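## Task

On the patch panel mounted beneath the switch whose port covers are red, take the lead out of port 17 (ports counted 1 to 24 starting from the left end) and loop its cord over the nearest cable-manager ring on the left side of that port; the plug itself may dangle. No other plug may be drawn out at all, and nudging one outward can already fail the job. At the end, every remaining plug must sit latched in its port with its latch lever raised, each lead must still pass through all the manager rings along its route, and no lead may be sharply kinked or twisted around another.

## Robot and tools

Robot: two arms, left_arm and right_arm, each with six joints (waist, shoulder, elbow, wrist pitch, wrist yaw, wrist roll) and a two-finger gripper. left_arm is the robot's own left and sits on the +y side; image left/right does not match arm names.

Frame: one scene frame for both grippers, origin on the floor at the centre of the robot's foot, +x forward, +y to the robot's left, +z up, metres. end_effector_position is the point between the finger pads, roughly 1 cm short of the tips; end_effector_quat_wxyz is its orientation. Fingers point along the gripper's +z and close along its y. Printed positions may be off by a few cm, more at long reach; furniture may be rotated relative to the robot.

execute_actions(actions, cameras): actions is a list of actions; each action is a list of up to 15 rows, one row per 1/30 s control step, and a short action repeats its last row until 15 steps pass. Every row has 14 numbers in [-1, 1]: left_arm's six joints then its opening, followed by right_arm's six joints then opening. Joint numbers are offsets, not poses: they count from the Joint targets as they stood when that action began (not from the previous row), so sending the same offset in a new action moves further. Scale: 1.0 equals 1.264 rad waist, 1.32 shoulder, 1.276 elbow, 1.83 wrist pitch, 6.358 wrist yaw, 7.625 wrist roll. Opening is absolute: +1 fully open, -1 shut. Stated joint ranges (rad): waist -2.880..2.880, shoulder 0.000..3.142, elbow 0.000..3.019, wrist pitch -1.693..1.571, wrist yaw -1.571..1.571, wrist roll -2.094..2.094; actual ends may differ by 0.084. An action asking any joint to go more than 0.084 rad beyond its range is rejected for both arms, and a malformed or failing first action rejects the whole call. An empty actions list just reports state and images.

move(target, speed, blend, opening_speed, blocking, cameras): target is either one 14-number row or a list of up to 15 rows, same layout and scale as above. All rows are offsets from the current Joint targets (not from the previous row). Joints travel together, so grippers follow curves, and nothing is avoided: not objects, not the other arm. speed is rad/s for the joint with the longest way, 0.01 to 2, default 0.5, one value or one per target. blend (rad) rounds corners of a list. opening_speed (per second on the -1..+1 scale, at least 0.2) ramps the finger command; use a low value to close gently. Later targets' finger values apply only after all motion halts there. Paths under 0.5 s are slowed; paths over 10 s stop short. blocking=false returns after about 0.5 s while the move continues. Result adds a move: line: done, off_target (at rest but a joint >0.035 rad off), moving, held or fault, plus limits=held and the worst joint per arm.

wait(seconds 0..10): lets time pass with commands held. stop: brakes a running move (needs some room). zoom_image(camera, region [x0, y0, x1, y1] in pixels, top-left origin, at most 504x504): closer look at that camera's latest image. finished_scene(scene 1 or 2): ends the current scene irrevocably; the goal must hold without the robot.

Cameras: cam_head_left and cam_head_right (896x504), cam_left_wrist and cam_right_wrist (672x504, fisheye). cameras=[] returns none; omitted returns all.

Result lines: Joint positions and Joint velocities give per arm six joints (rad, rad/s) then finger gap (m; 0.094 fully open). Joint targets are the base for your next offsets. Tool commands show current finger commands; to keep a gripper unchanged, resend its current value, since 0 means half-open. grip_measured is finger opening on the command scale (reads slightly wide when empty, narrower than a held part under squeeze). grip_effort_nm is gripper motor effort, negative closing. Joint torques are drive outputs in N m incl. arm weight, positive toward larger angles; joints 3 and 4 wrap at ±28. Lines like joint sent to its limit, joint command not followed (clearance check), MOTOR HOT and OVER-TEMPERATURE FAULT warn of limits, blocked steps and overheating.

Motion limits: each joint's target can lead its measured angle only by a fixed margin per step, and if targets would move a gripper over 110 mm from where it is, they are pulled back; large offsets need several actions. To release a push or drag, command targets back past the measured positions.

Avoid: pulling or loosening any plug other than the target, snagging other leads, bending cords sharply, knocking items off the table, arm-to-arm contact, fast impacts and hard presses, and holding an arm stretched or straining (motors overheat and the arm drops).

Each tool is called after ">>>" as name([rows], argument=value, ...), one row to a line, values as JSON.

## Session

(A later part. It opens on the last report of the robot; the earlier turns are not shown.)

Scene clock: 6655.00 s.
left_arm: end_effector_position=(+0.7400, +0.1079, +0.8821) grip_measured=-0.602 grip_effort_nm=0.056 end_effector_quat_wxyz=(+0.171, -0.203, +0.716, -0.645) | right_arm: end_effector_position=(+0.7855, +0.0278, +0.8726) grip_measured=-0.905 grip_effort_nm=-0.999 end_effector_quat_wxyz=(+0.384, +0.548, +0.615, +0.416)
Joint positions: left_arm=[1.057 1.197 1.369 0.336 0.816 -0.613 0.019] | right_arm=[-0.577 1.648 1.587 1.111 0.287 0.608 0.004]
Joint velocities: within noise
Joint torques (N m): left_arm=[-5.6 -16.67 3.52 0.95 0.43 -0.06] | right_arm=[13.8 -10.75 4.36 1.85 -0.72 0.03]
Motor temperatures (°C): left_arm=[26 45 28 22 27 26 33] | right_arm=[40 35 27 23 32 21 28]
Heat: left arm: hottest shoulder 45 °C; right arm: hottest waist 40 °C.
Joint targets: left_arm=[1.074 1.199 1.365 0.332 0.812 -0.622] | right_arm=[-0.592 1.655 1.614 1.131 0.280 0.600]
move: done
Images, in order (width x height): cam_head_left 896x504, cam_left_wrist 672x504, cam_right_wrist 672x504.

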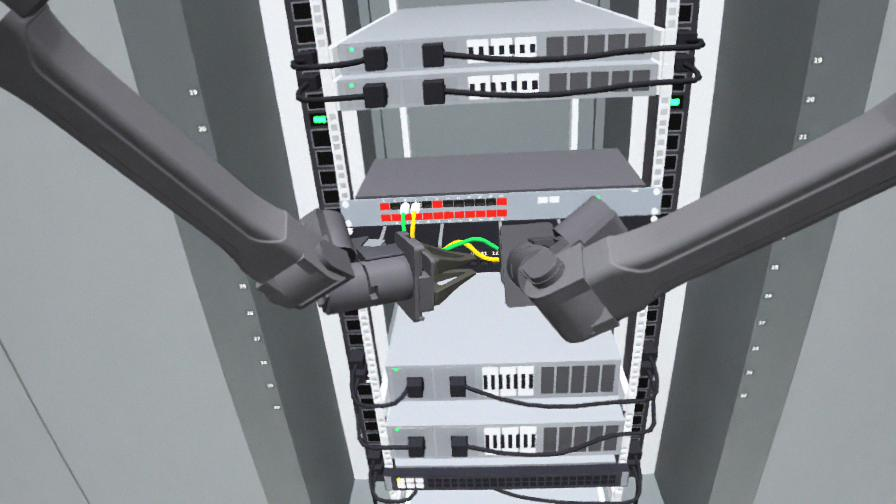

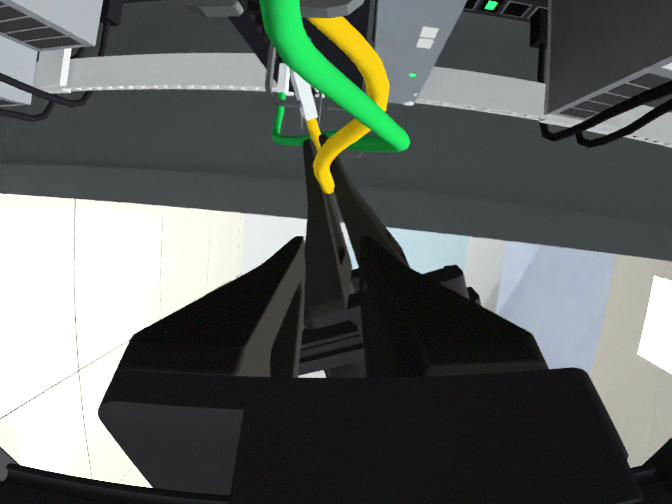

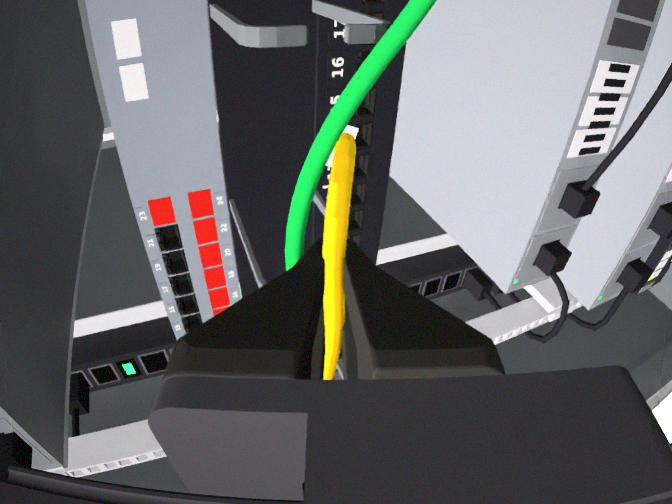

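>>> move(target=[0,0,0,0,0,0,-0.6,-0.0063,-0.0508,-0.0392,-0.0279,0,0,-0.97], speed=0.1, cameras=["cam_left_wrist","cam_right_wrist"])

>>> zoom_image(camera="cam_left_wrist", region=[240, 30, 440, 210])

Scene clock: 6724.73 s.
left_arm: end_effector_position=(+0.7400, +0.1079, +0.8821) grip_measured=-0.602 grip_effort_nm=0.056 end_effector_quat_wxyz=(+0.171, -0.203, +0.716, -0.645) | right_arm: end_effector_position=(+0.7860, +0.0221, +0.8745) grip_measured=-0.905 grip_effort_nm=-0.999 end_effector_quat_wxyz=(+0.378, +0.544, +0.623, +0.415)
Joint positions: left_arm=[1.057 1.197 1.369 0.336 0.816 -0.613 0.019] | right_arm=[-0.58 1.621 1.565 1.084 0.285 0.608 0.004]
Joint velocities: within noise
Joint torques (N m): left_arm=[-5.6 -16.85 3.47 1.02 0.42 -0.05] | right_arm=[13.1 -14.04 2.04 0.72 -0.65 0.03]
Motor temperatures (°C): left_arm=[26 45 28 22 27 26 31] | right_arm=[38 35 27 23 31 21 28]
Heat: left arm: hottest shoulder 45 °C; right arm: hottest waist 38 °C.
Joint targets: left_arm=[1.074 1.199 1.365 0.332 0.812 -0.622] | right_arm=[-0.600 1.588 1.563 1.079 0.280 0.600]
move: done
Images, in order (width x height): cam_left_wrist 672x504, cam_right_wrist 672x504.

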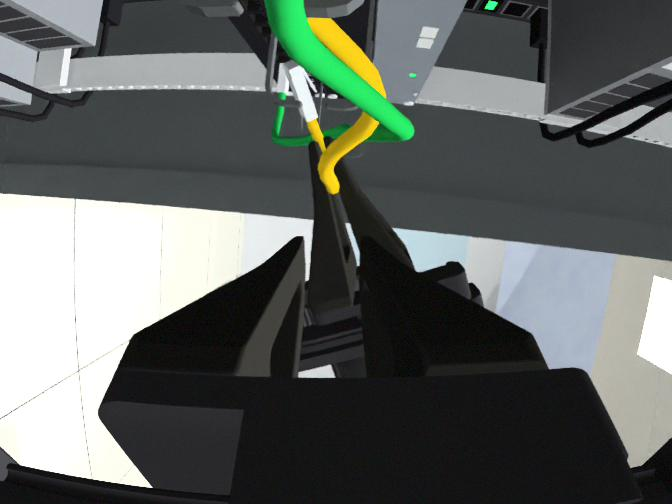

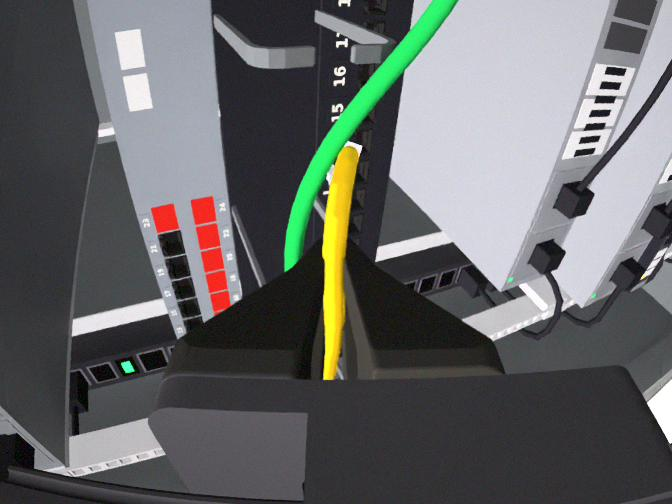

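Scaled by 2.520 from the camera's 672x504 image, which has a finer 960x720 frame.

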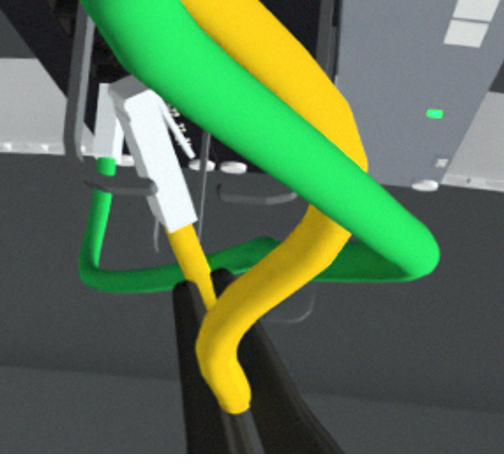

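>>> move(target=[0,0,0,0,0,0,-0.6,-0.0055,-0.0069,0.0368,-0.0188,0,0,-0.97], speed=0.1, cameras=["cam_left_wrist","cam_right_wrist"])

>>> zoom_image(camera="cam_left_wrist", region=[240, 30, 440, 210])

Scene clock: 6740.23 s.
left_arm: end_effector_position=(+0.7400, +0.1079, +0.8821) grip_measured=-0.602 grip_effort_nm=0.056 end_effector_quat_wxyz=(+0.171, -0.203, +0.716, -0.645) | right_arm: end_effector_position=(+0.7905, +0.0211, +0.8705) grip_measured=-0.905 grip_effort_nm=-0.999 end_effector_quat_wxyz=(+0.373, +0.541, +0.631, +0.413)
Joint positions: left_arm=[1.057 1.197 1.369 0.336 0.816 -0.613 0.019] | right_arm=[-0.586 1.617 1.577 1.049 0.285 0.608 0.004]
Joint velocities: within noise
Joint torques (N m): left_arm=[-5.71 -16.91 3.47 0.99 0.43 -0.06] | right_arm=[12.75 -14.74 5.09 0.81 -0.65 0.04]
Motor temperatures (°C): left_arm=[26 45 28 22 27 26 31] | right_arm=[38 34 26 23 30 21 28]
Heat: left arm: hottest shoulder 45 °C; right arm: hottest waist 38 °C.
Joint targets: left_arm=[1.074 1.199 1.365 0.332 0.812 -0.622] | right_arm=[-0.607 1.579 1.610 1.045 0.280 0.600]
move: off_target (right_arm); right_arm: the shoulder is farthest, 0.038 rad from its target
Images, in order (width x height): cam_left_wrist 672x504, cam_right_wrist 672x504.

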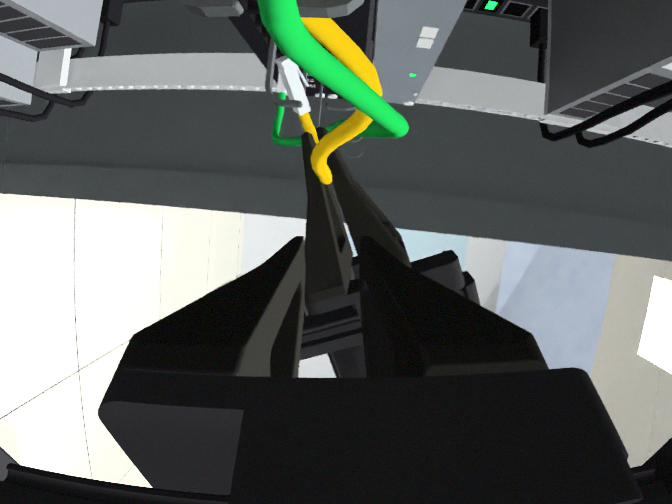

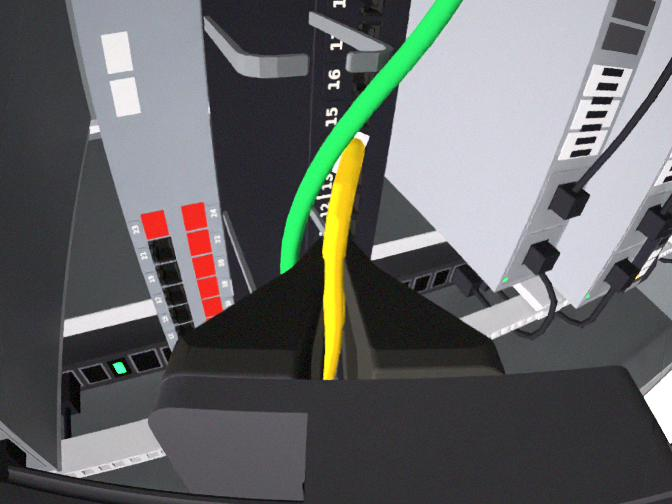

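Scaled by 2.520 from the camera's 672x504 image, which has a finer 960x720 frame.

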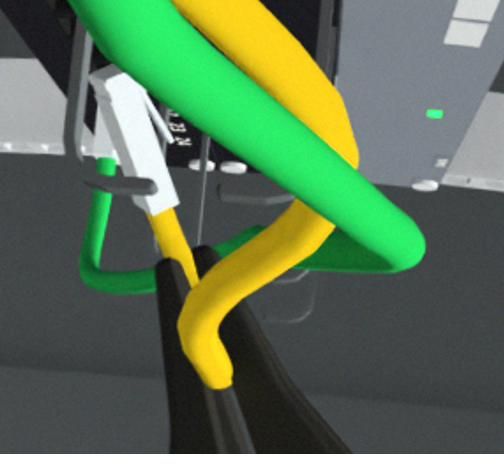

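>>> move(target=[0,0,0,0,0,0,-0.6,0,0,0.0318,0.022,0,0,-0.97], speed=0.1, cameras=["cam_left_wrist","cam_right_wrist"])

>>> zoom_image(camera="cam_left_wrist", region=[240, 30, 440, 210])

Scene clock: 6752.90 s.
left_arm: end_effector_position=(+0.7400, +0.1079, +0.8821) grip_measured=-0.602 grip_effort_nm=0.056 end_effector_quat_wxyz=(+0.171, -0.203, +0.716, -0.645) | right_arm: end_effector_position=(+0.8004, +0.0156, +0.8752) grip_measured=-0.905 grip_effort_nm=-0.999 end_effector_quat_wxyz=(+0.381, +0.544, +0.623, +0.414)
Joint positions: left_arm=[1.057 1.197 1.369 0.336 0.816 -0.613 0.019] | right_arm=[-0.586 1.617 1.598 1.052 0.283 0.608 0.004]
Joint velocities: within noise
Joint torques (N m): left_arm=[-5.54 -16.97 3.55 0.98 0.43 -0.06] | right_arm=[12.69 -14.97 6.69 2.28 -0.59 0.03]
Motor temperatures (°C): left_arm=[26 45 28 22 27 26 31] | right_arm=[37 34 27 23 30 21 28]
Heat: left arm: hottest shoulder 45 °C; right arm: hottest waist 37 °C.
Joint targets: left_arm=[1.074 1.199 1.365 0.332 0.812 -0.622] | right_arm=[-0.607 1.579 1.651 1.085 0.280 0.600]
move: off_target (right_arm); right_arm: the elbow is farthest, 0.053 rad from its target
Images, in order (width x height): cam_left_wrist 672x504, cam_right_wrist 672x504.

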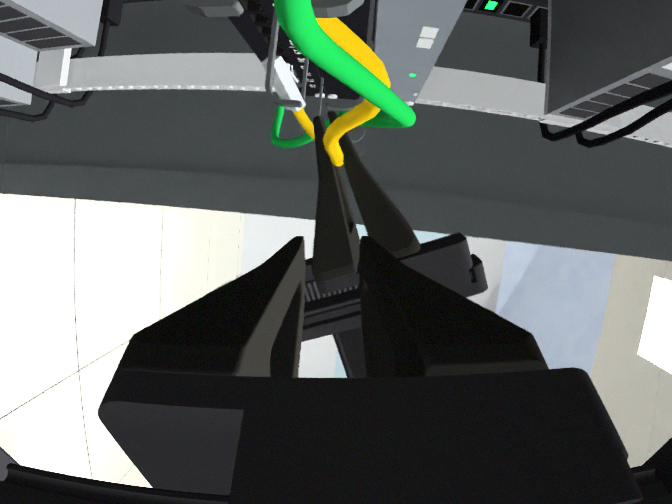

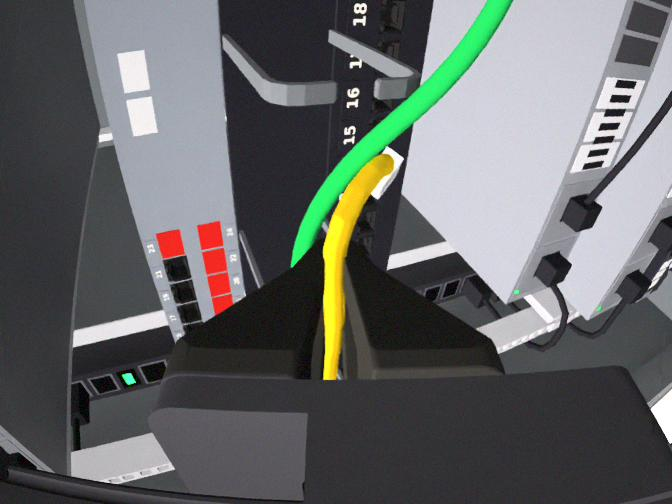

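Scaled by 2.520 from the camera's 672x504 image, which has a finer 960x720 frame.

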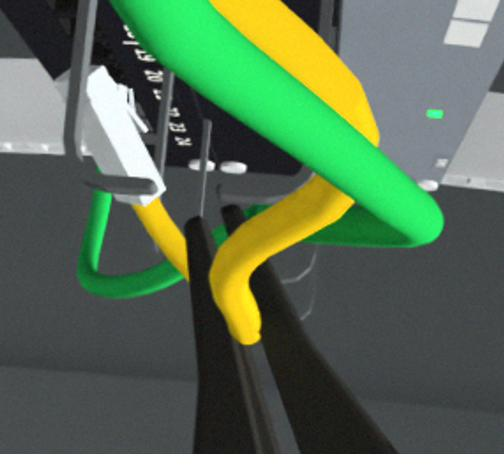

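>>> move(target=[0,0,0,0,0,0,-0.6,-0.0091,0.0057,0.037,-0.013,0,0,-0.97], speed=0.1, cameras=["cam_left_wrist","cam_right_wrist"])

>>> zoom_image(camera="cam_left_wrist", region=[240, 30, 440, 210])

Scene clock: 6765.00 s.
left_arm: end_effector_position=(+0.7400, +0.1079, +0.8821) grip_measured=-0.602 grip_effort_nm=0.051 end_effector_quat_wxyz=(+0.171, -0.203, +0.716, -0.645) | right_arm: end_effector_position=(+0.8175, +0.0055, +0.8823) grip_measured=-0.905 grip_effort_nm=-0.994 end_effector_quat_wxyz=(+0.395, +0.549, +0.609, +0.414)
Joint positions: left_arm=[1.057 1.197 1.369 0.336 0.816 -0.613 0.019] | right_arm=[-0.588 1.617 1.636 1.053 0.281 0.608 0.004]
Joint velocities: within noise
Joint torques (N m): left_arm=[-5.48 -16.85 3.52 1.01 0.44 -0.07] | right_arm=[11.87 -14.62 7.72 1.37 -0.51 0.03]
Motor temperatures (°C): left_arm=[26 45 28 22 27 26 31] | right_arm=[37 34 27 23 30 21 28]
Heat: left arm: hottest shoulder 45 °C; right arm: hottest waist 37 °C.
Joint targets: left_arm=[1.074 1.199 1.365 0.332 0.812 -0.622] | right_arm=[-0.618 1.587 1.698 1.062 0.280 0.600]
move: off_target (right_arm); right_arm: the elbow is farthest, 0.062 rad from its target
Images, in order (width x height): cam_left_wrist 672x504, cam_right_wrist 672x504.

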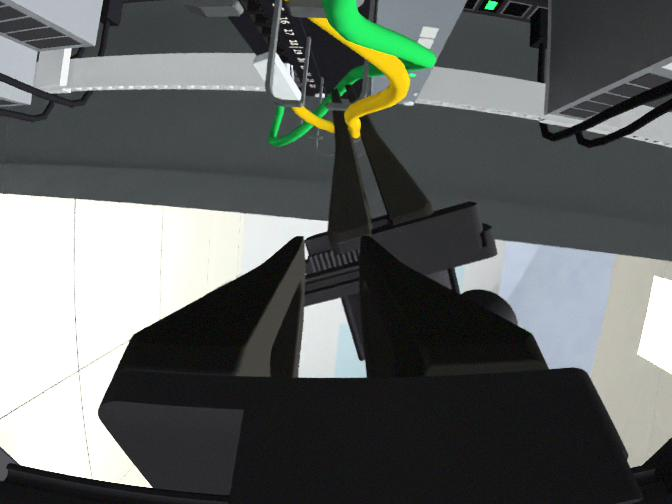

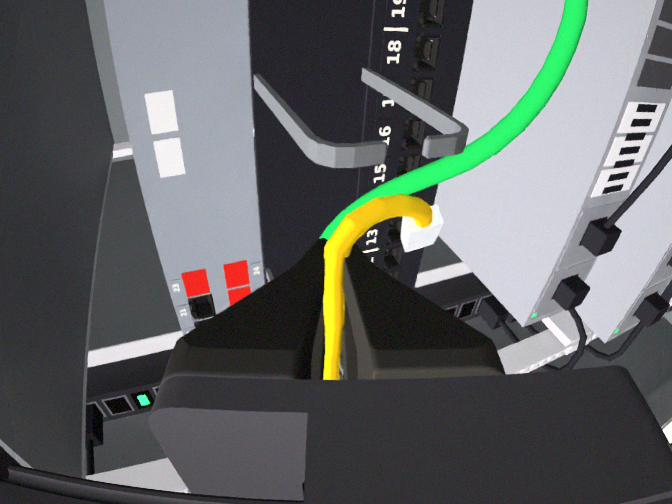

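Scaled by 2.520 from the camera's 672x504 image, which has a finer 960x720 frame.

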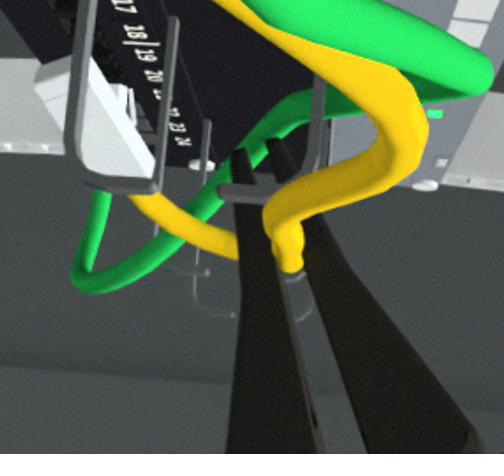

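>>> move(target=[0,0,0,0,0,0,-0.6,0,0.0538,-0.0768,0.0328,0,0,-0.97], speed=0.1, cameras=["cam_left_wrist","cam_right_wrist"])

>>> zoom_image(camera="cam_left_wrist", region=[240, 30, 440, 210])

Scene clock: 6787.07 s.
left_arm: end_effector_position=(+0.7400, +0.1079, +0.8821) grip_measured=-0.602 grip_effort_nm=0.051 end_effector_quat_wxyz=(+0.171, -0.203, +0.716, -0.645) | right_arm: end_effector_position=(+0.7938, +0.0167, +0.8649) grip_measured=-0.905 grip_effort_nm=-0.994 end_effector_quat_wxyz=(+0.393, +0.546, +0.616, +0.410)
Joint positions: left_arm=[1.057 1.197 1.369 0.336 0.816 -0.613 0.019] | right_arm=[-0.599 1.647 1.605 1.101 0.281 0.608 0.004]
Joint velocities: within noise
Joint torques (N m): left_arm=[-5.71 -16.85 3.49 0.98 0.44 -0.07] | right_arm=[13.04 -11.34 2.04 1.88 -0.5 0.01]
Motor temperatures (°C): left_arm=[26 45 28 22 27 26 30] | right_arm=[37 34 28 23 29 21 28]
Heat: left arm: hottest shoulder 45 °C; right arm: hottest waist 37 °C.
Joint targets: left_arm=[1.074 1.199 1.365 0.332 0.812 -0.622] | right_arm=[-0.618 1.657 1.600 1.122 0.280 0.600]
move: done
Images, in order (width x height): cam_left_wrist 672x504, cam_right_wrist 672x504.

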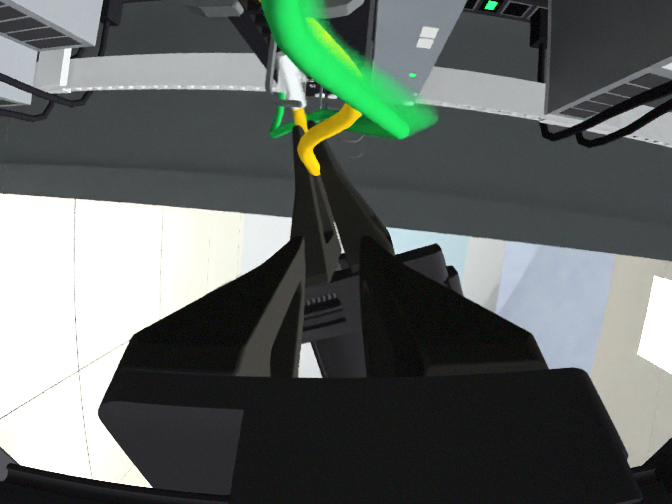

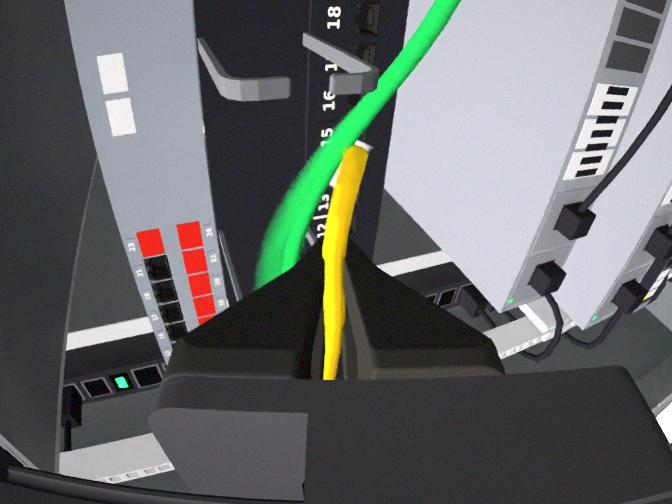

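Scaled by 2.520 from the camera's 672x504 image, which has a finer 960x720 frame.

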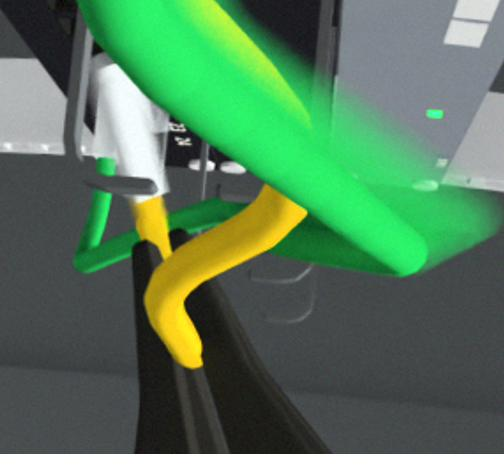

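>>> move(target=[0,0,0,0,0,0,-0.6,0.001,0.0038,0.0549,-0.014,0,0,-0.97], speed=0.1, cameras=["cam_left_wrist","cam_right_wrist"])

>>> zoom_image(camera="cam_left_wrist", region=[240, 30, 440, 210])

Scene clock: 6802.77 s.
left_arm: end_effector_position=(+0.7400, +0.1079, +0.8821) grip_measured=-0.602 grip_effort_nm=0.051 end_effector_quat_wxyz=(+0.171, -0.203, +0.716, -0.645) | right_arm: end_effector_position=(+0.8061, +0.0122, +0.8685) grip_measured=-0.905 grip_effort_nm=-1.004 end_effector_quat_wxyz=(+0.403, +0.550, +0.606, +0.410)
Joint positions: left_arm=[1.057 1.197 1.369 0.336 0.816 -0.613 0.019] | right_arm=[-0.599 1.654 1.641 1.101 0.281 0.608 0.004]
Joint velocities: within noise
Joint torques (N m): left_arm=[-5.48 -16.91 3.47 0.98 0.43 -0.07] | right_arm=[12.98 -11.4 4.86 0.8 -0.51 0.03]
Motor temperatures (°C): left_arm=[26 45 28 22 27 26 30] | right_arm=[37 35 28 23 29 21 28]
Heat: left arm: hottest shoulder 45 °C; right arm: hottest waist 37 °C.
Joint targets: left_arm=[1.074 1.199 1.365 0.332 0.812 -0.622] | right_arm=[-0.617 1.662 1.670 1.096 0.280 0.600]
move: done
Images, in order (width x height): cam_left_wrist 672x504, cam_right_wrist 672x504.

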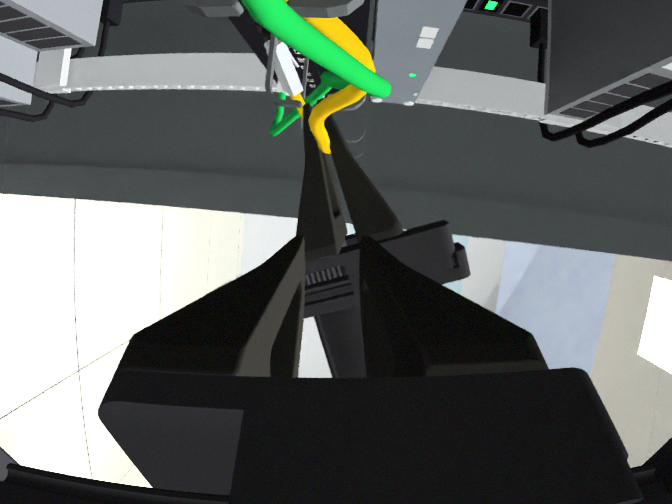

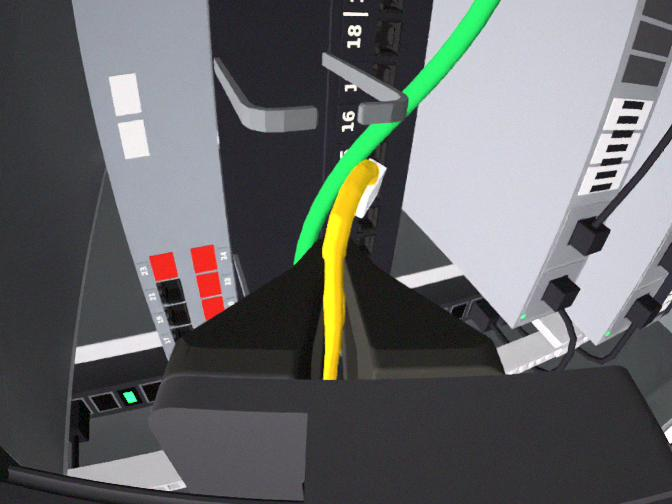

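Scaled by 2.520 from the camera's 672x504 image, which has a finer 960x720 frame.

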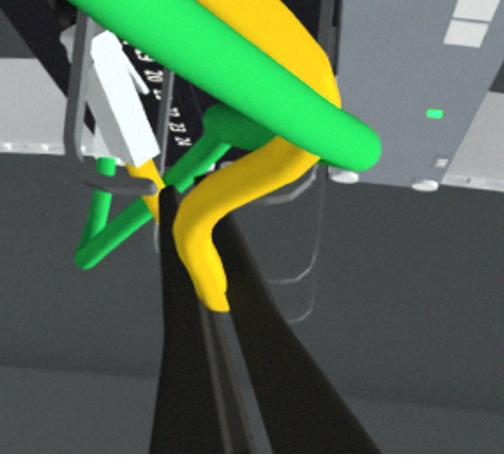

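>>> move(target=[0,0,0,0,0,0,-0.6,0.001,0.0045,0.036,-0.0195,0,0,-0.97], speed=0.1, cameras=["cam_left_wrist","cam_right_wrist"])

>>> zoom_image(camera="cam_left_wrist", region=[240, 30, 440, 210])

Scene clock: 6816.50 s.
left_arm: end_effector_position=(+0.7400, +0.1079, +0.8821) grip_measured=-0.602 grip_effort_nm=0.051 end_effector_quat_wxyz=(+0.171, -0.203, +0.716, -0.645) | right_arm: end_effector_position=(+0.8193, +0.0119, +0.8693) grip_measured=-0.905 grip_effort_nm=-0.999 end_effector_quat_wxyz=(+0.403, +0.550, +0.606, +0.410)
Joint positions: left_arm=[1.057 1.197 1.369 0.336 0.816 -0.613 0.019] | right_arm=[-0.599 1.661 1.683 1.065 0.281 0.608 0.004]
Joint velocities: within noise
Joint torques (N m): left_arm=[-5.66 -16.56 3.48 1.02 0.44 -0.06] | right_arm=[13.1 -11.63 5.33 0.77 -0.52 0.02]
Motor temperatures (°C): left_arm=[26 45 28 22 27 26 30] | right_arm=[37 35 28 23 29 21 28]
Heat: left arm: hottest shoulder 45 °C; right arm: hottest waist 37 °C.
Joint targets: left_arm=[1.074 1.199 1.365 0.332 0.812 -0.622] | right_arm=[-0.616 1.668 1.716 1.060 0.280 0.600]
move: done
Images, in order (width x height): cam_left_wrist 672x504, cam_right_wrist 672x504.

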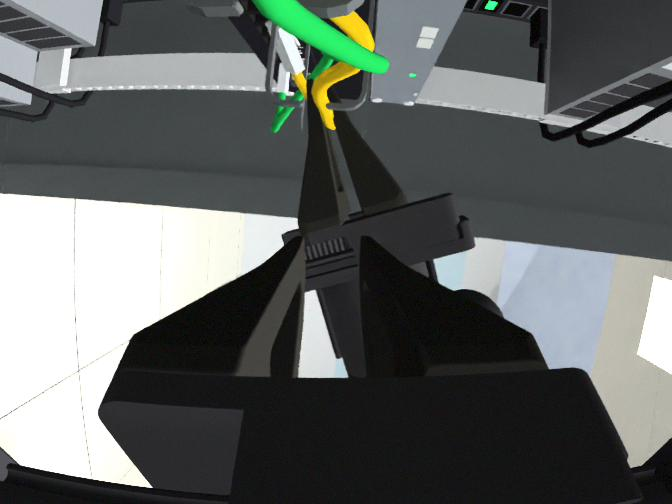

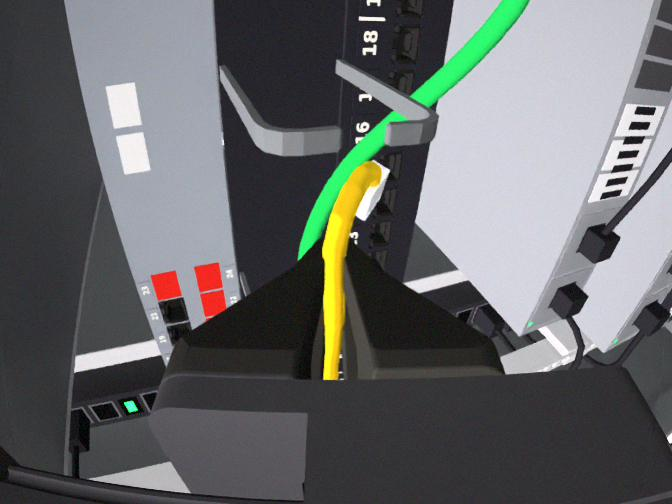

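Scaled by 2.520 from the camera's 672x504 image, which has a finer 960x720 frame.

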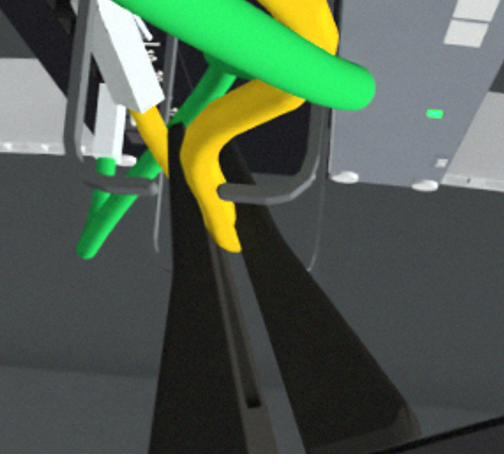

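>>> move(target=[0,0,0,0,0,0,-0.6,0.001,0.0045,0.028,-0.015,0,0,-0.97], speed=0.1, cameras=["cam_left_wrist","cam_right_wrist"])

>>> zoom_image(camera="cam_left_wrist", region=[240, 0, 440, 180])

Scene clock: 6832.43 s.
left_arm: end_effector_position=(+0.7400, +0.1079, +0.8821) grip_measured=-0.602 grip_effort_nm=0.056 end_effector_quat_wxyz=(+0.171, -0.203, +0.716, -0.645) | right_arm: end_effector_position=(+0.8287, +0.0125, +0.8693) grip_measured=-0.905 grip_effort_nm=-0.999 end_effector_quat_wxyz=(+0.402, +0.549, +0.607, +0.410)
Joint positions: left_arm=[1.057 1.197 1.369 0.336 0.816 -0.613 0.019] | right_arm=[-0.599 1.668 1.716 1.038 0.281 0.608 0.004]
Joint velocities: within noise
Joint torques (N m): left_arm=[-5.71 -16.85 3.48 0.96 0.44 -0.05] | right_arm=[13.63 -12.16 5.7 0.77 -0.51 0.02]
Motor temperatures (°C): left_arm=[26 45 28 22 27 26 30] | right_arm=[37 35 28 23 29 21 28]
Heat: left arm: hottest shoulder 45 °C; right arm: hottest waist 37 °C.
Joint targets: left_arm=[1.074 1.199 1.365 0.332 0.812 -0.622] | right_arm=[-0.614 1.674 1.752 1.033 0.280 0.600]
move: off_target (right_arm); right_arm: the elbow is farthest, 0.036 rad from its target
Images, in order (width x height): cam_left_wrist 672x504, cam_right_wrist 672x504.

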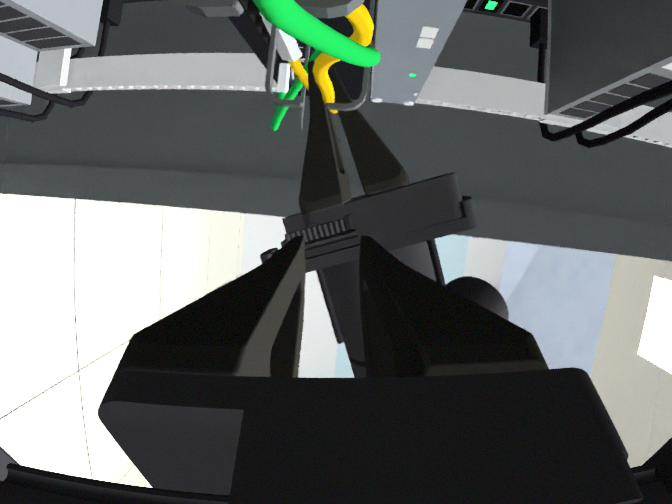

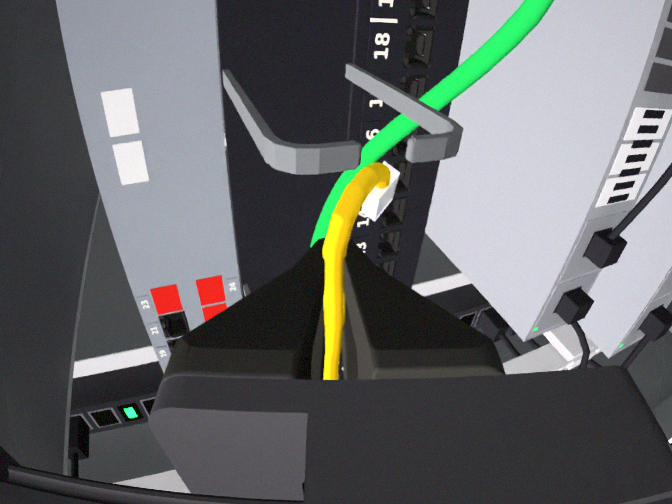

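Scaled by 2.520 from the camera's 672x504 image, which has a finer 960x720 frame.

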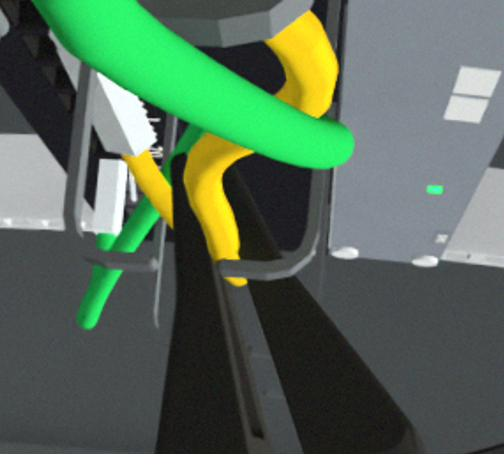

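>>> move(target=[0,0,0,0,0,0,-0.6,-0.0158,0.0235,0.0133,0,0,0,-0.97], speed=0.08, cameras=["cam_left_wrist","cam_right_wrist","cam_head_left"])

>>> zoom_image(camera="cam_left_wrist", region=[240, 0, 440, 180])

Scene clock: 6858.23 s.
left_arm: end_effector_position=(+0.7400, +0.1079, +0.8821) grip_measured=-0.602 grip_effort_nm=0.056 end_effector_quat_wxyz=(+0.171, -0.203, +0.716, -0.645) | right_arm: end_effector_position=(+0.8234, +0.0188, +0.8522) grip_measured=-0.905 grip_effort_nm=-0.994 end_effector_quat_wxyz=(+0.402, +0.546, +0.614, +0.404)
Joint positions: left_arm=[1.057 1.197 1.369 0.336 0.816 -0.613 0.019] | right_arm=[-0.615 1.7 1.737 1.037 0.281 0.608 0.004]
Joint velocities: within noise
Joint torques (N m): left_arm=[-5.48 -16.62 3.51 0.95 0.43 -0.06] | right_arm=[13.74 -12.16 5.37 0.83 -0.5 0.02]
Motor temperatures (°C): left_arm=[26 45 28 22 27 26 30] | right_arm=[37 34 28 23 28 21 28]
Heat: left arm: hottest shoulder 45 °C; right arm: hottest waist 37 °C.
Joint targets: left_arm=[1.074 1.199 1.365 0.332 0.812 -0.622] | right_arm=[-0.634 1.705 1.769 1.033 0.280 0.600]
move: done
Images, in order (width x height): cam_head_left 896x504, cam_left_wrist 672x504, cam_right_wrist 672x504.

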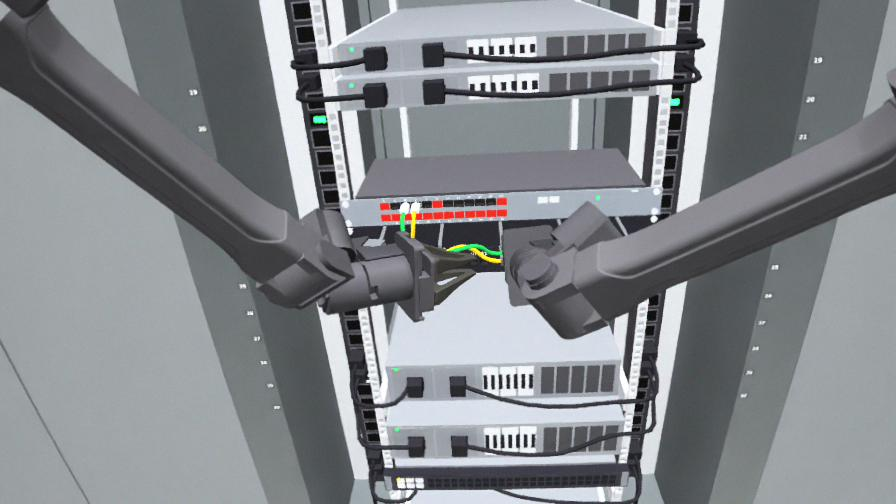

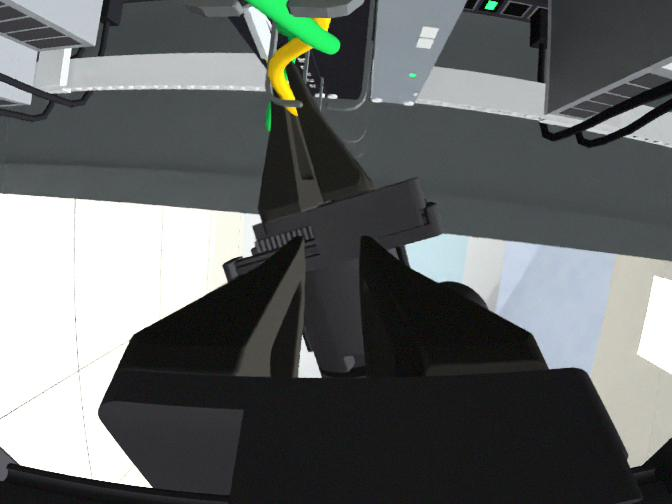

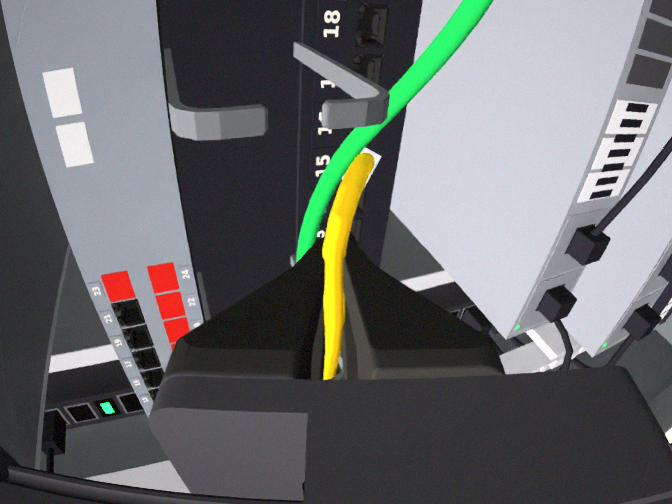

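Scaled by 2.520 from the camera's 672x504 image, which has a finer 960x720 frame.

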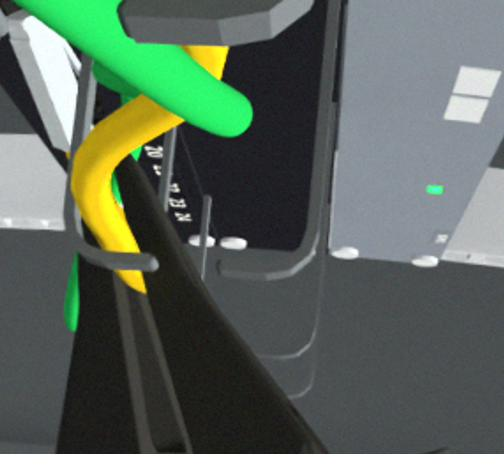

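>>> move(target=[0,0,0,0,0,0,-0.6,0,0,0,0,0,0,-0.7], opening_speed=0.2, cameras=["cam_left_wrist","cam_right_wrist"])

>>> zoom_image(camera="cam_left_wrist", region=[240, 0, 440, 180])

>>> zoom_image(camera="cam_right_wrist", region=[240, 60, 500, 300])

Scene clock: 6894.30 s.
left_arm: end_effector_position=(+0.7400, +0.1079, +0.8821) grip_measured=-0.602 grip_effort_nm=0.056 end_effector_quat_wxyz=(+0.171, -0.203, +0.716, -0.645) | right_arm: end_effector_position=(+0.8261, +0.0172, +0.8534) grip_measured=-0.702 grip_effort_nm=0.105 end_effector_quat_wxyz=(+0.404, +0.547, +0.612, +0.404)
Joint positions: left_arm=[1.057 1.197 1.369 0.336 0.816 -0.613 0.019] | right_arm=[-0.615 1.7 1.744 1.037 0.281 0.608 0.014]
Joint velocities: within noise
Joint torques (N m): left_arm=[-5.54 -16.67 3.47 0.96 0.44 -0.06] | right_arm=[13.51 -12.34 4.85 0.88 -0.51 0.03]
Motor temperatures (°C): left_arm=[26 46 28 22 27 26 29] | right_arm=[37 34 28 23 28 21 28]
Heat: left arm: hottest shoulder 46 °C; right arm: hottest waist 37 °C.
Joint targets: left_arm=[1.074 1.199 1.365 0.332 0.812 -0.622] | right_arm=[-0.634 1.705 1.769 1.033 0.280 0.600]
move: done
Images, in order (width x height): cam_left_wrist 672x504, cam_right_wrist 672x504.

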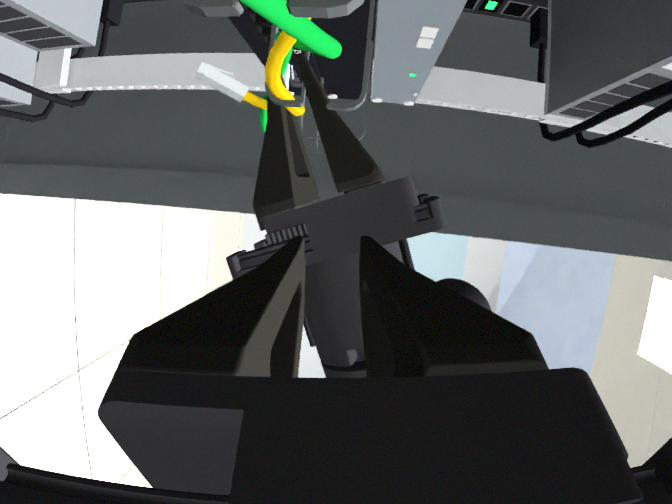

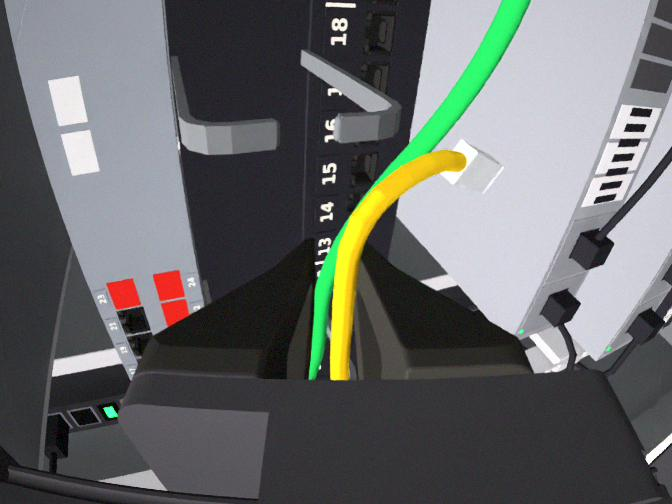

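Scaled by 2.520 from the camera's 672x504 image, which has a finer 960x720 frame.

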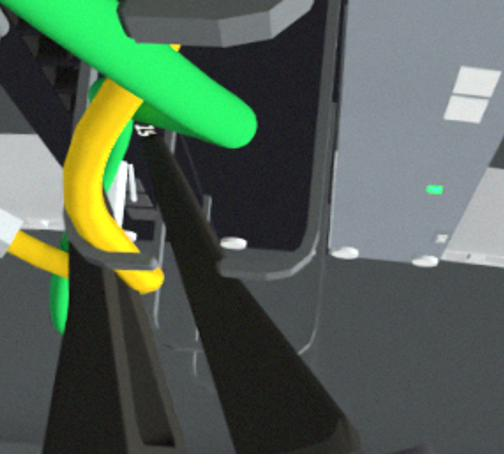

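Scaled by 1.938 from the camera's 672x504 image, which has a finer 960x720 frame.

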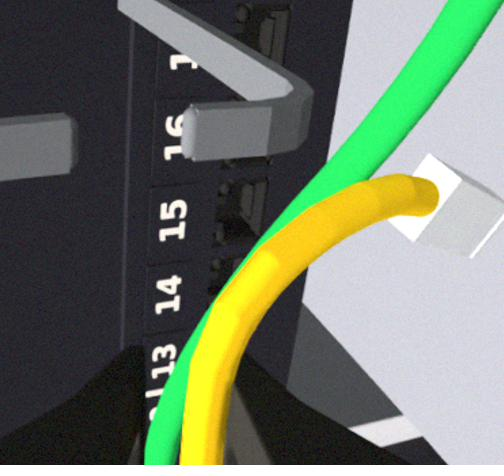

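>>> move(target=[0,0,0,0,0,0,-0.6,0.053,-0.0727,-0.2077,0.094,0,0,-0.7], speed=0.12)

>>> zoom_image(camera="cam_left_wrist", region=[200, 0, 440, 180])

>>> zoom_image(camera="cam_right_wrist", region=[200, 60, 500, 340])

>>> zoom_image(camera="cam_head_left", region=[380, 190, 640, 310])

Scene clock: 6920.80 s.
left_arm: end_effector_position=(+0.7400, +0.1079, +0.8821) grip_measured=-0.602 grip_effort_nm=0.051 end_effector_quat_wxyz=(+0.171, -0.203, +0.716, -0.645) | right_arm: end_effector_position=(+0.7656, +0.0157, +0.8703) grip_measured=-0.701 grip_effort_nm=0.100 end_effector_quat_wxyz=(+0.395, +0.548, +0.611, +0.413)
Joint positions: left_arm=[1.057 1.197 1.369 0.336 0.816 -0.613 0.019] | right_arm=[-0.591 1.631 1.512 1.188 0.281 0.608 0.014]
Joint velocities: within noise
Joint torques (N m): left_arm=[-5.66 -16.79 3.47 0.94 0.44 -0.06] | right_arm=[16.15 -12.92 1.25 1.77 -0.51 0.01]
Motor temperatures (°C): left_arm=[26 46 28 22 27 26 29] | right_arm=[37 34 27 23 28 21 26]
Heat: left arm: hottest shoulder 46 °C; right arm: hottest waist 37 °C.
Joint targets: left_arm=[1.074 1.199 1.365 0.332 0.812 -0.622] | right_arm=[-0.567 1.609 1.504 1.205 0.280 0.600]
move: done

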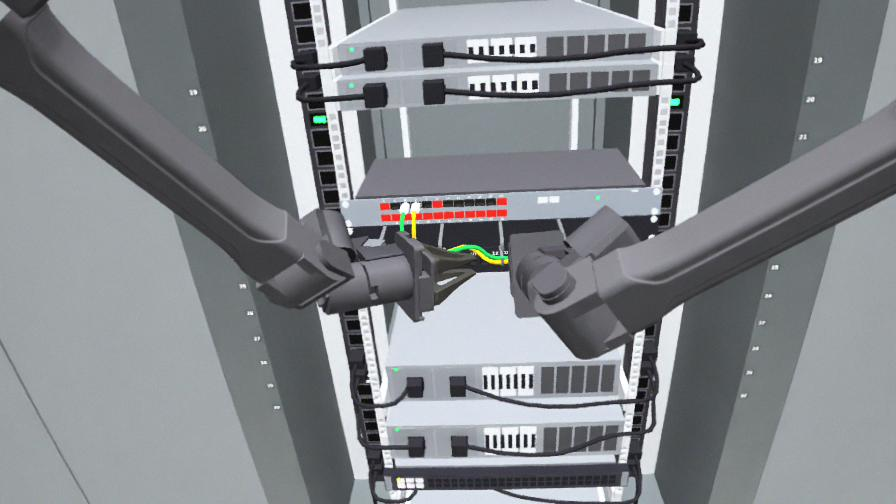

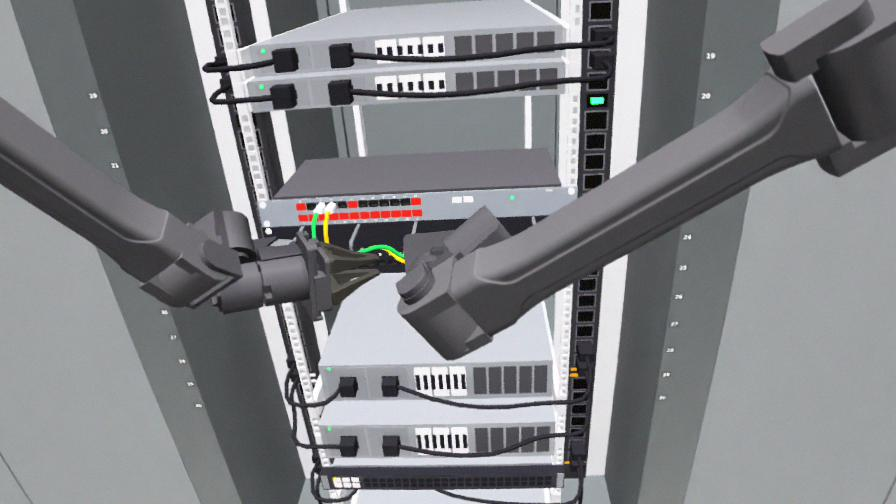

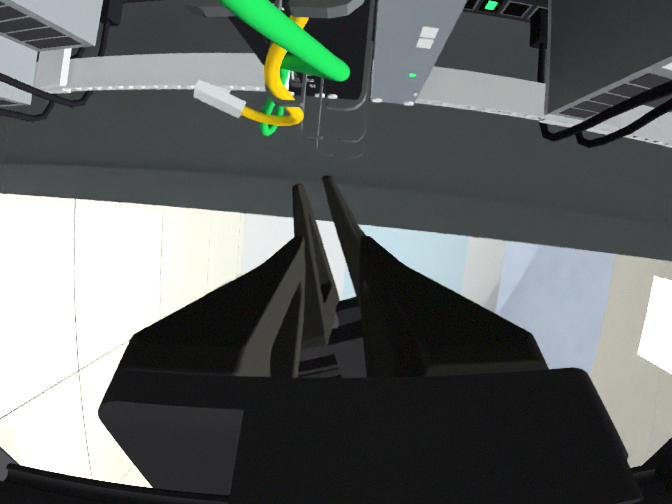

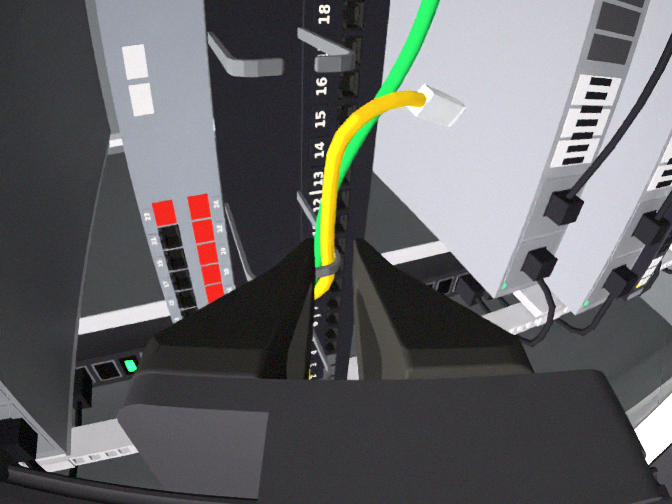

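Scaled by 2.100 from the camera's 672x504 image, which has a finer 960x720 frame.

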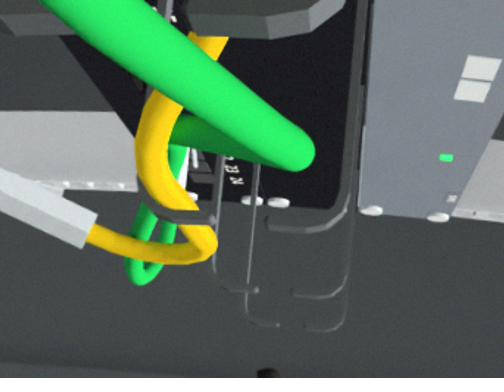

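Scaled by 1.680 from the camera's 672x504 image, which has a finer 960x720 frame.

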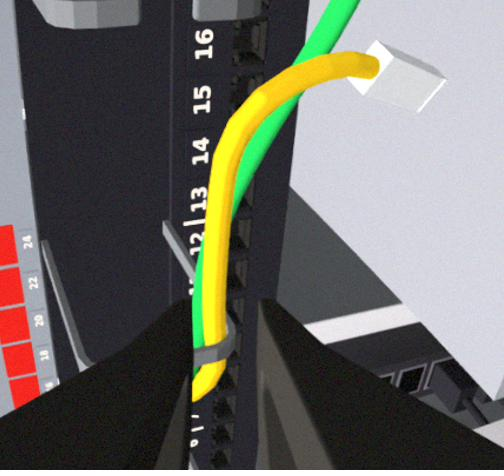

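Scaled by 1.938 from the camera's 896x504 image, which has a finer 1280x720 frame.

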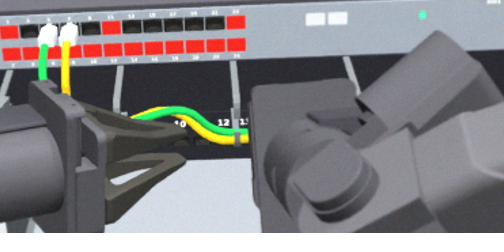

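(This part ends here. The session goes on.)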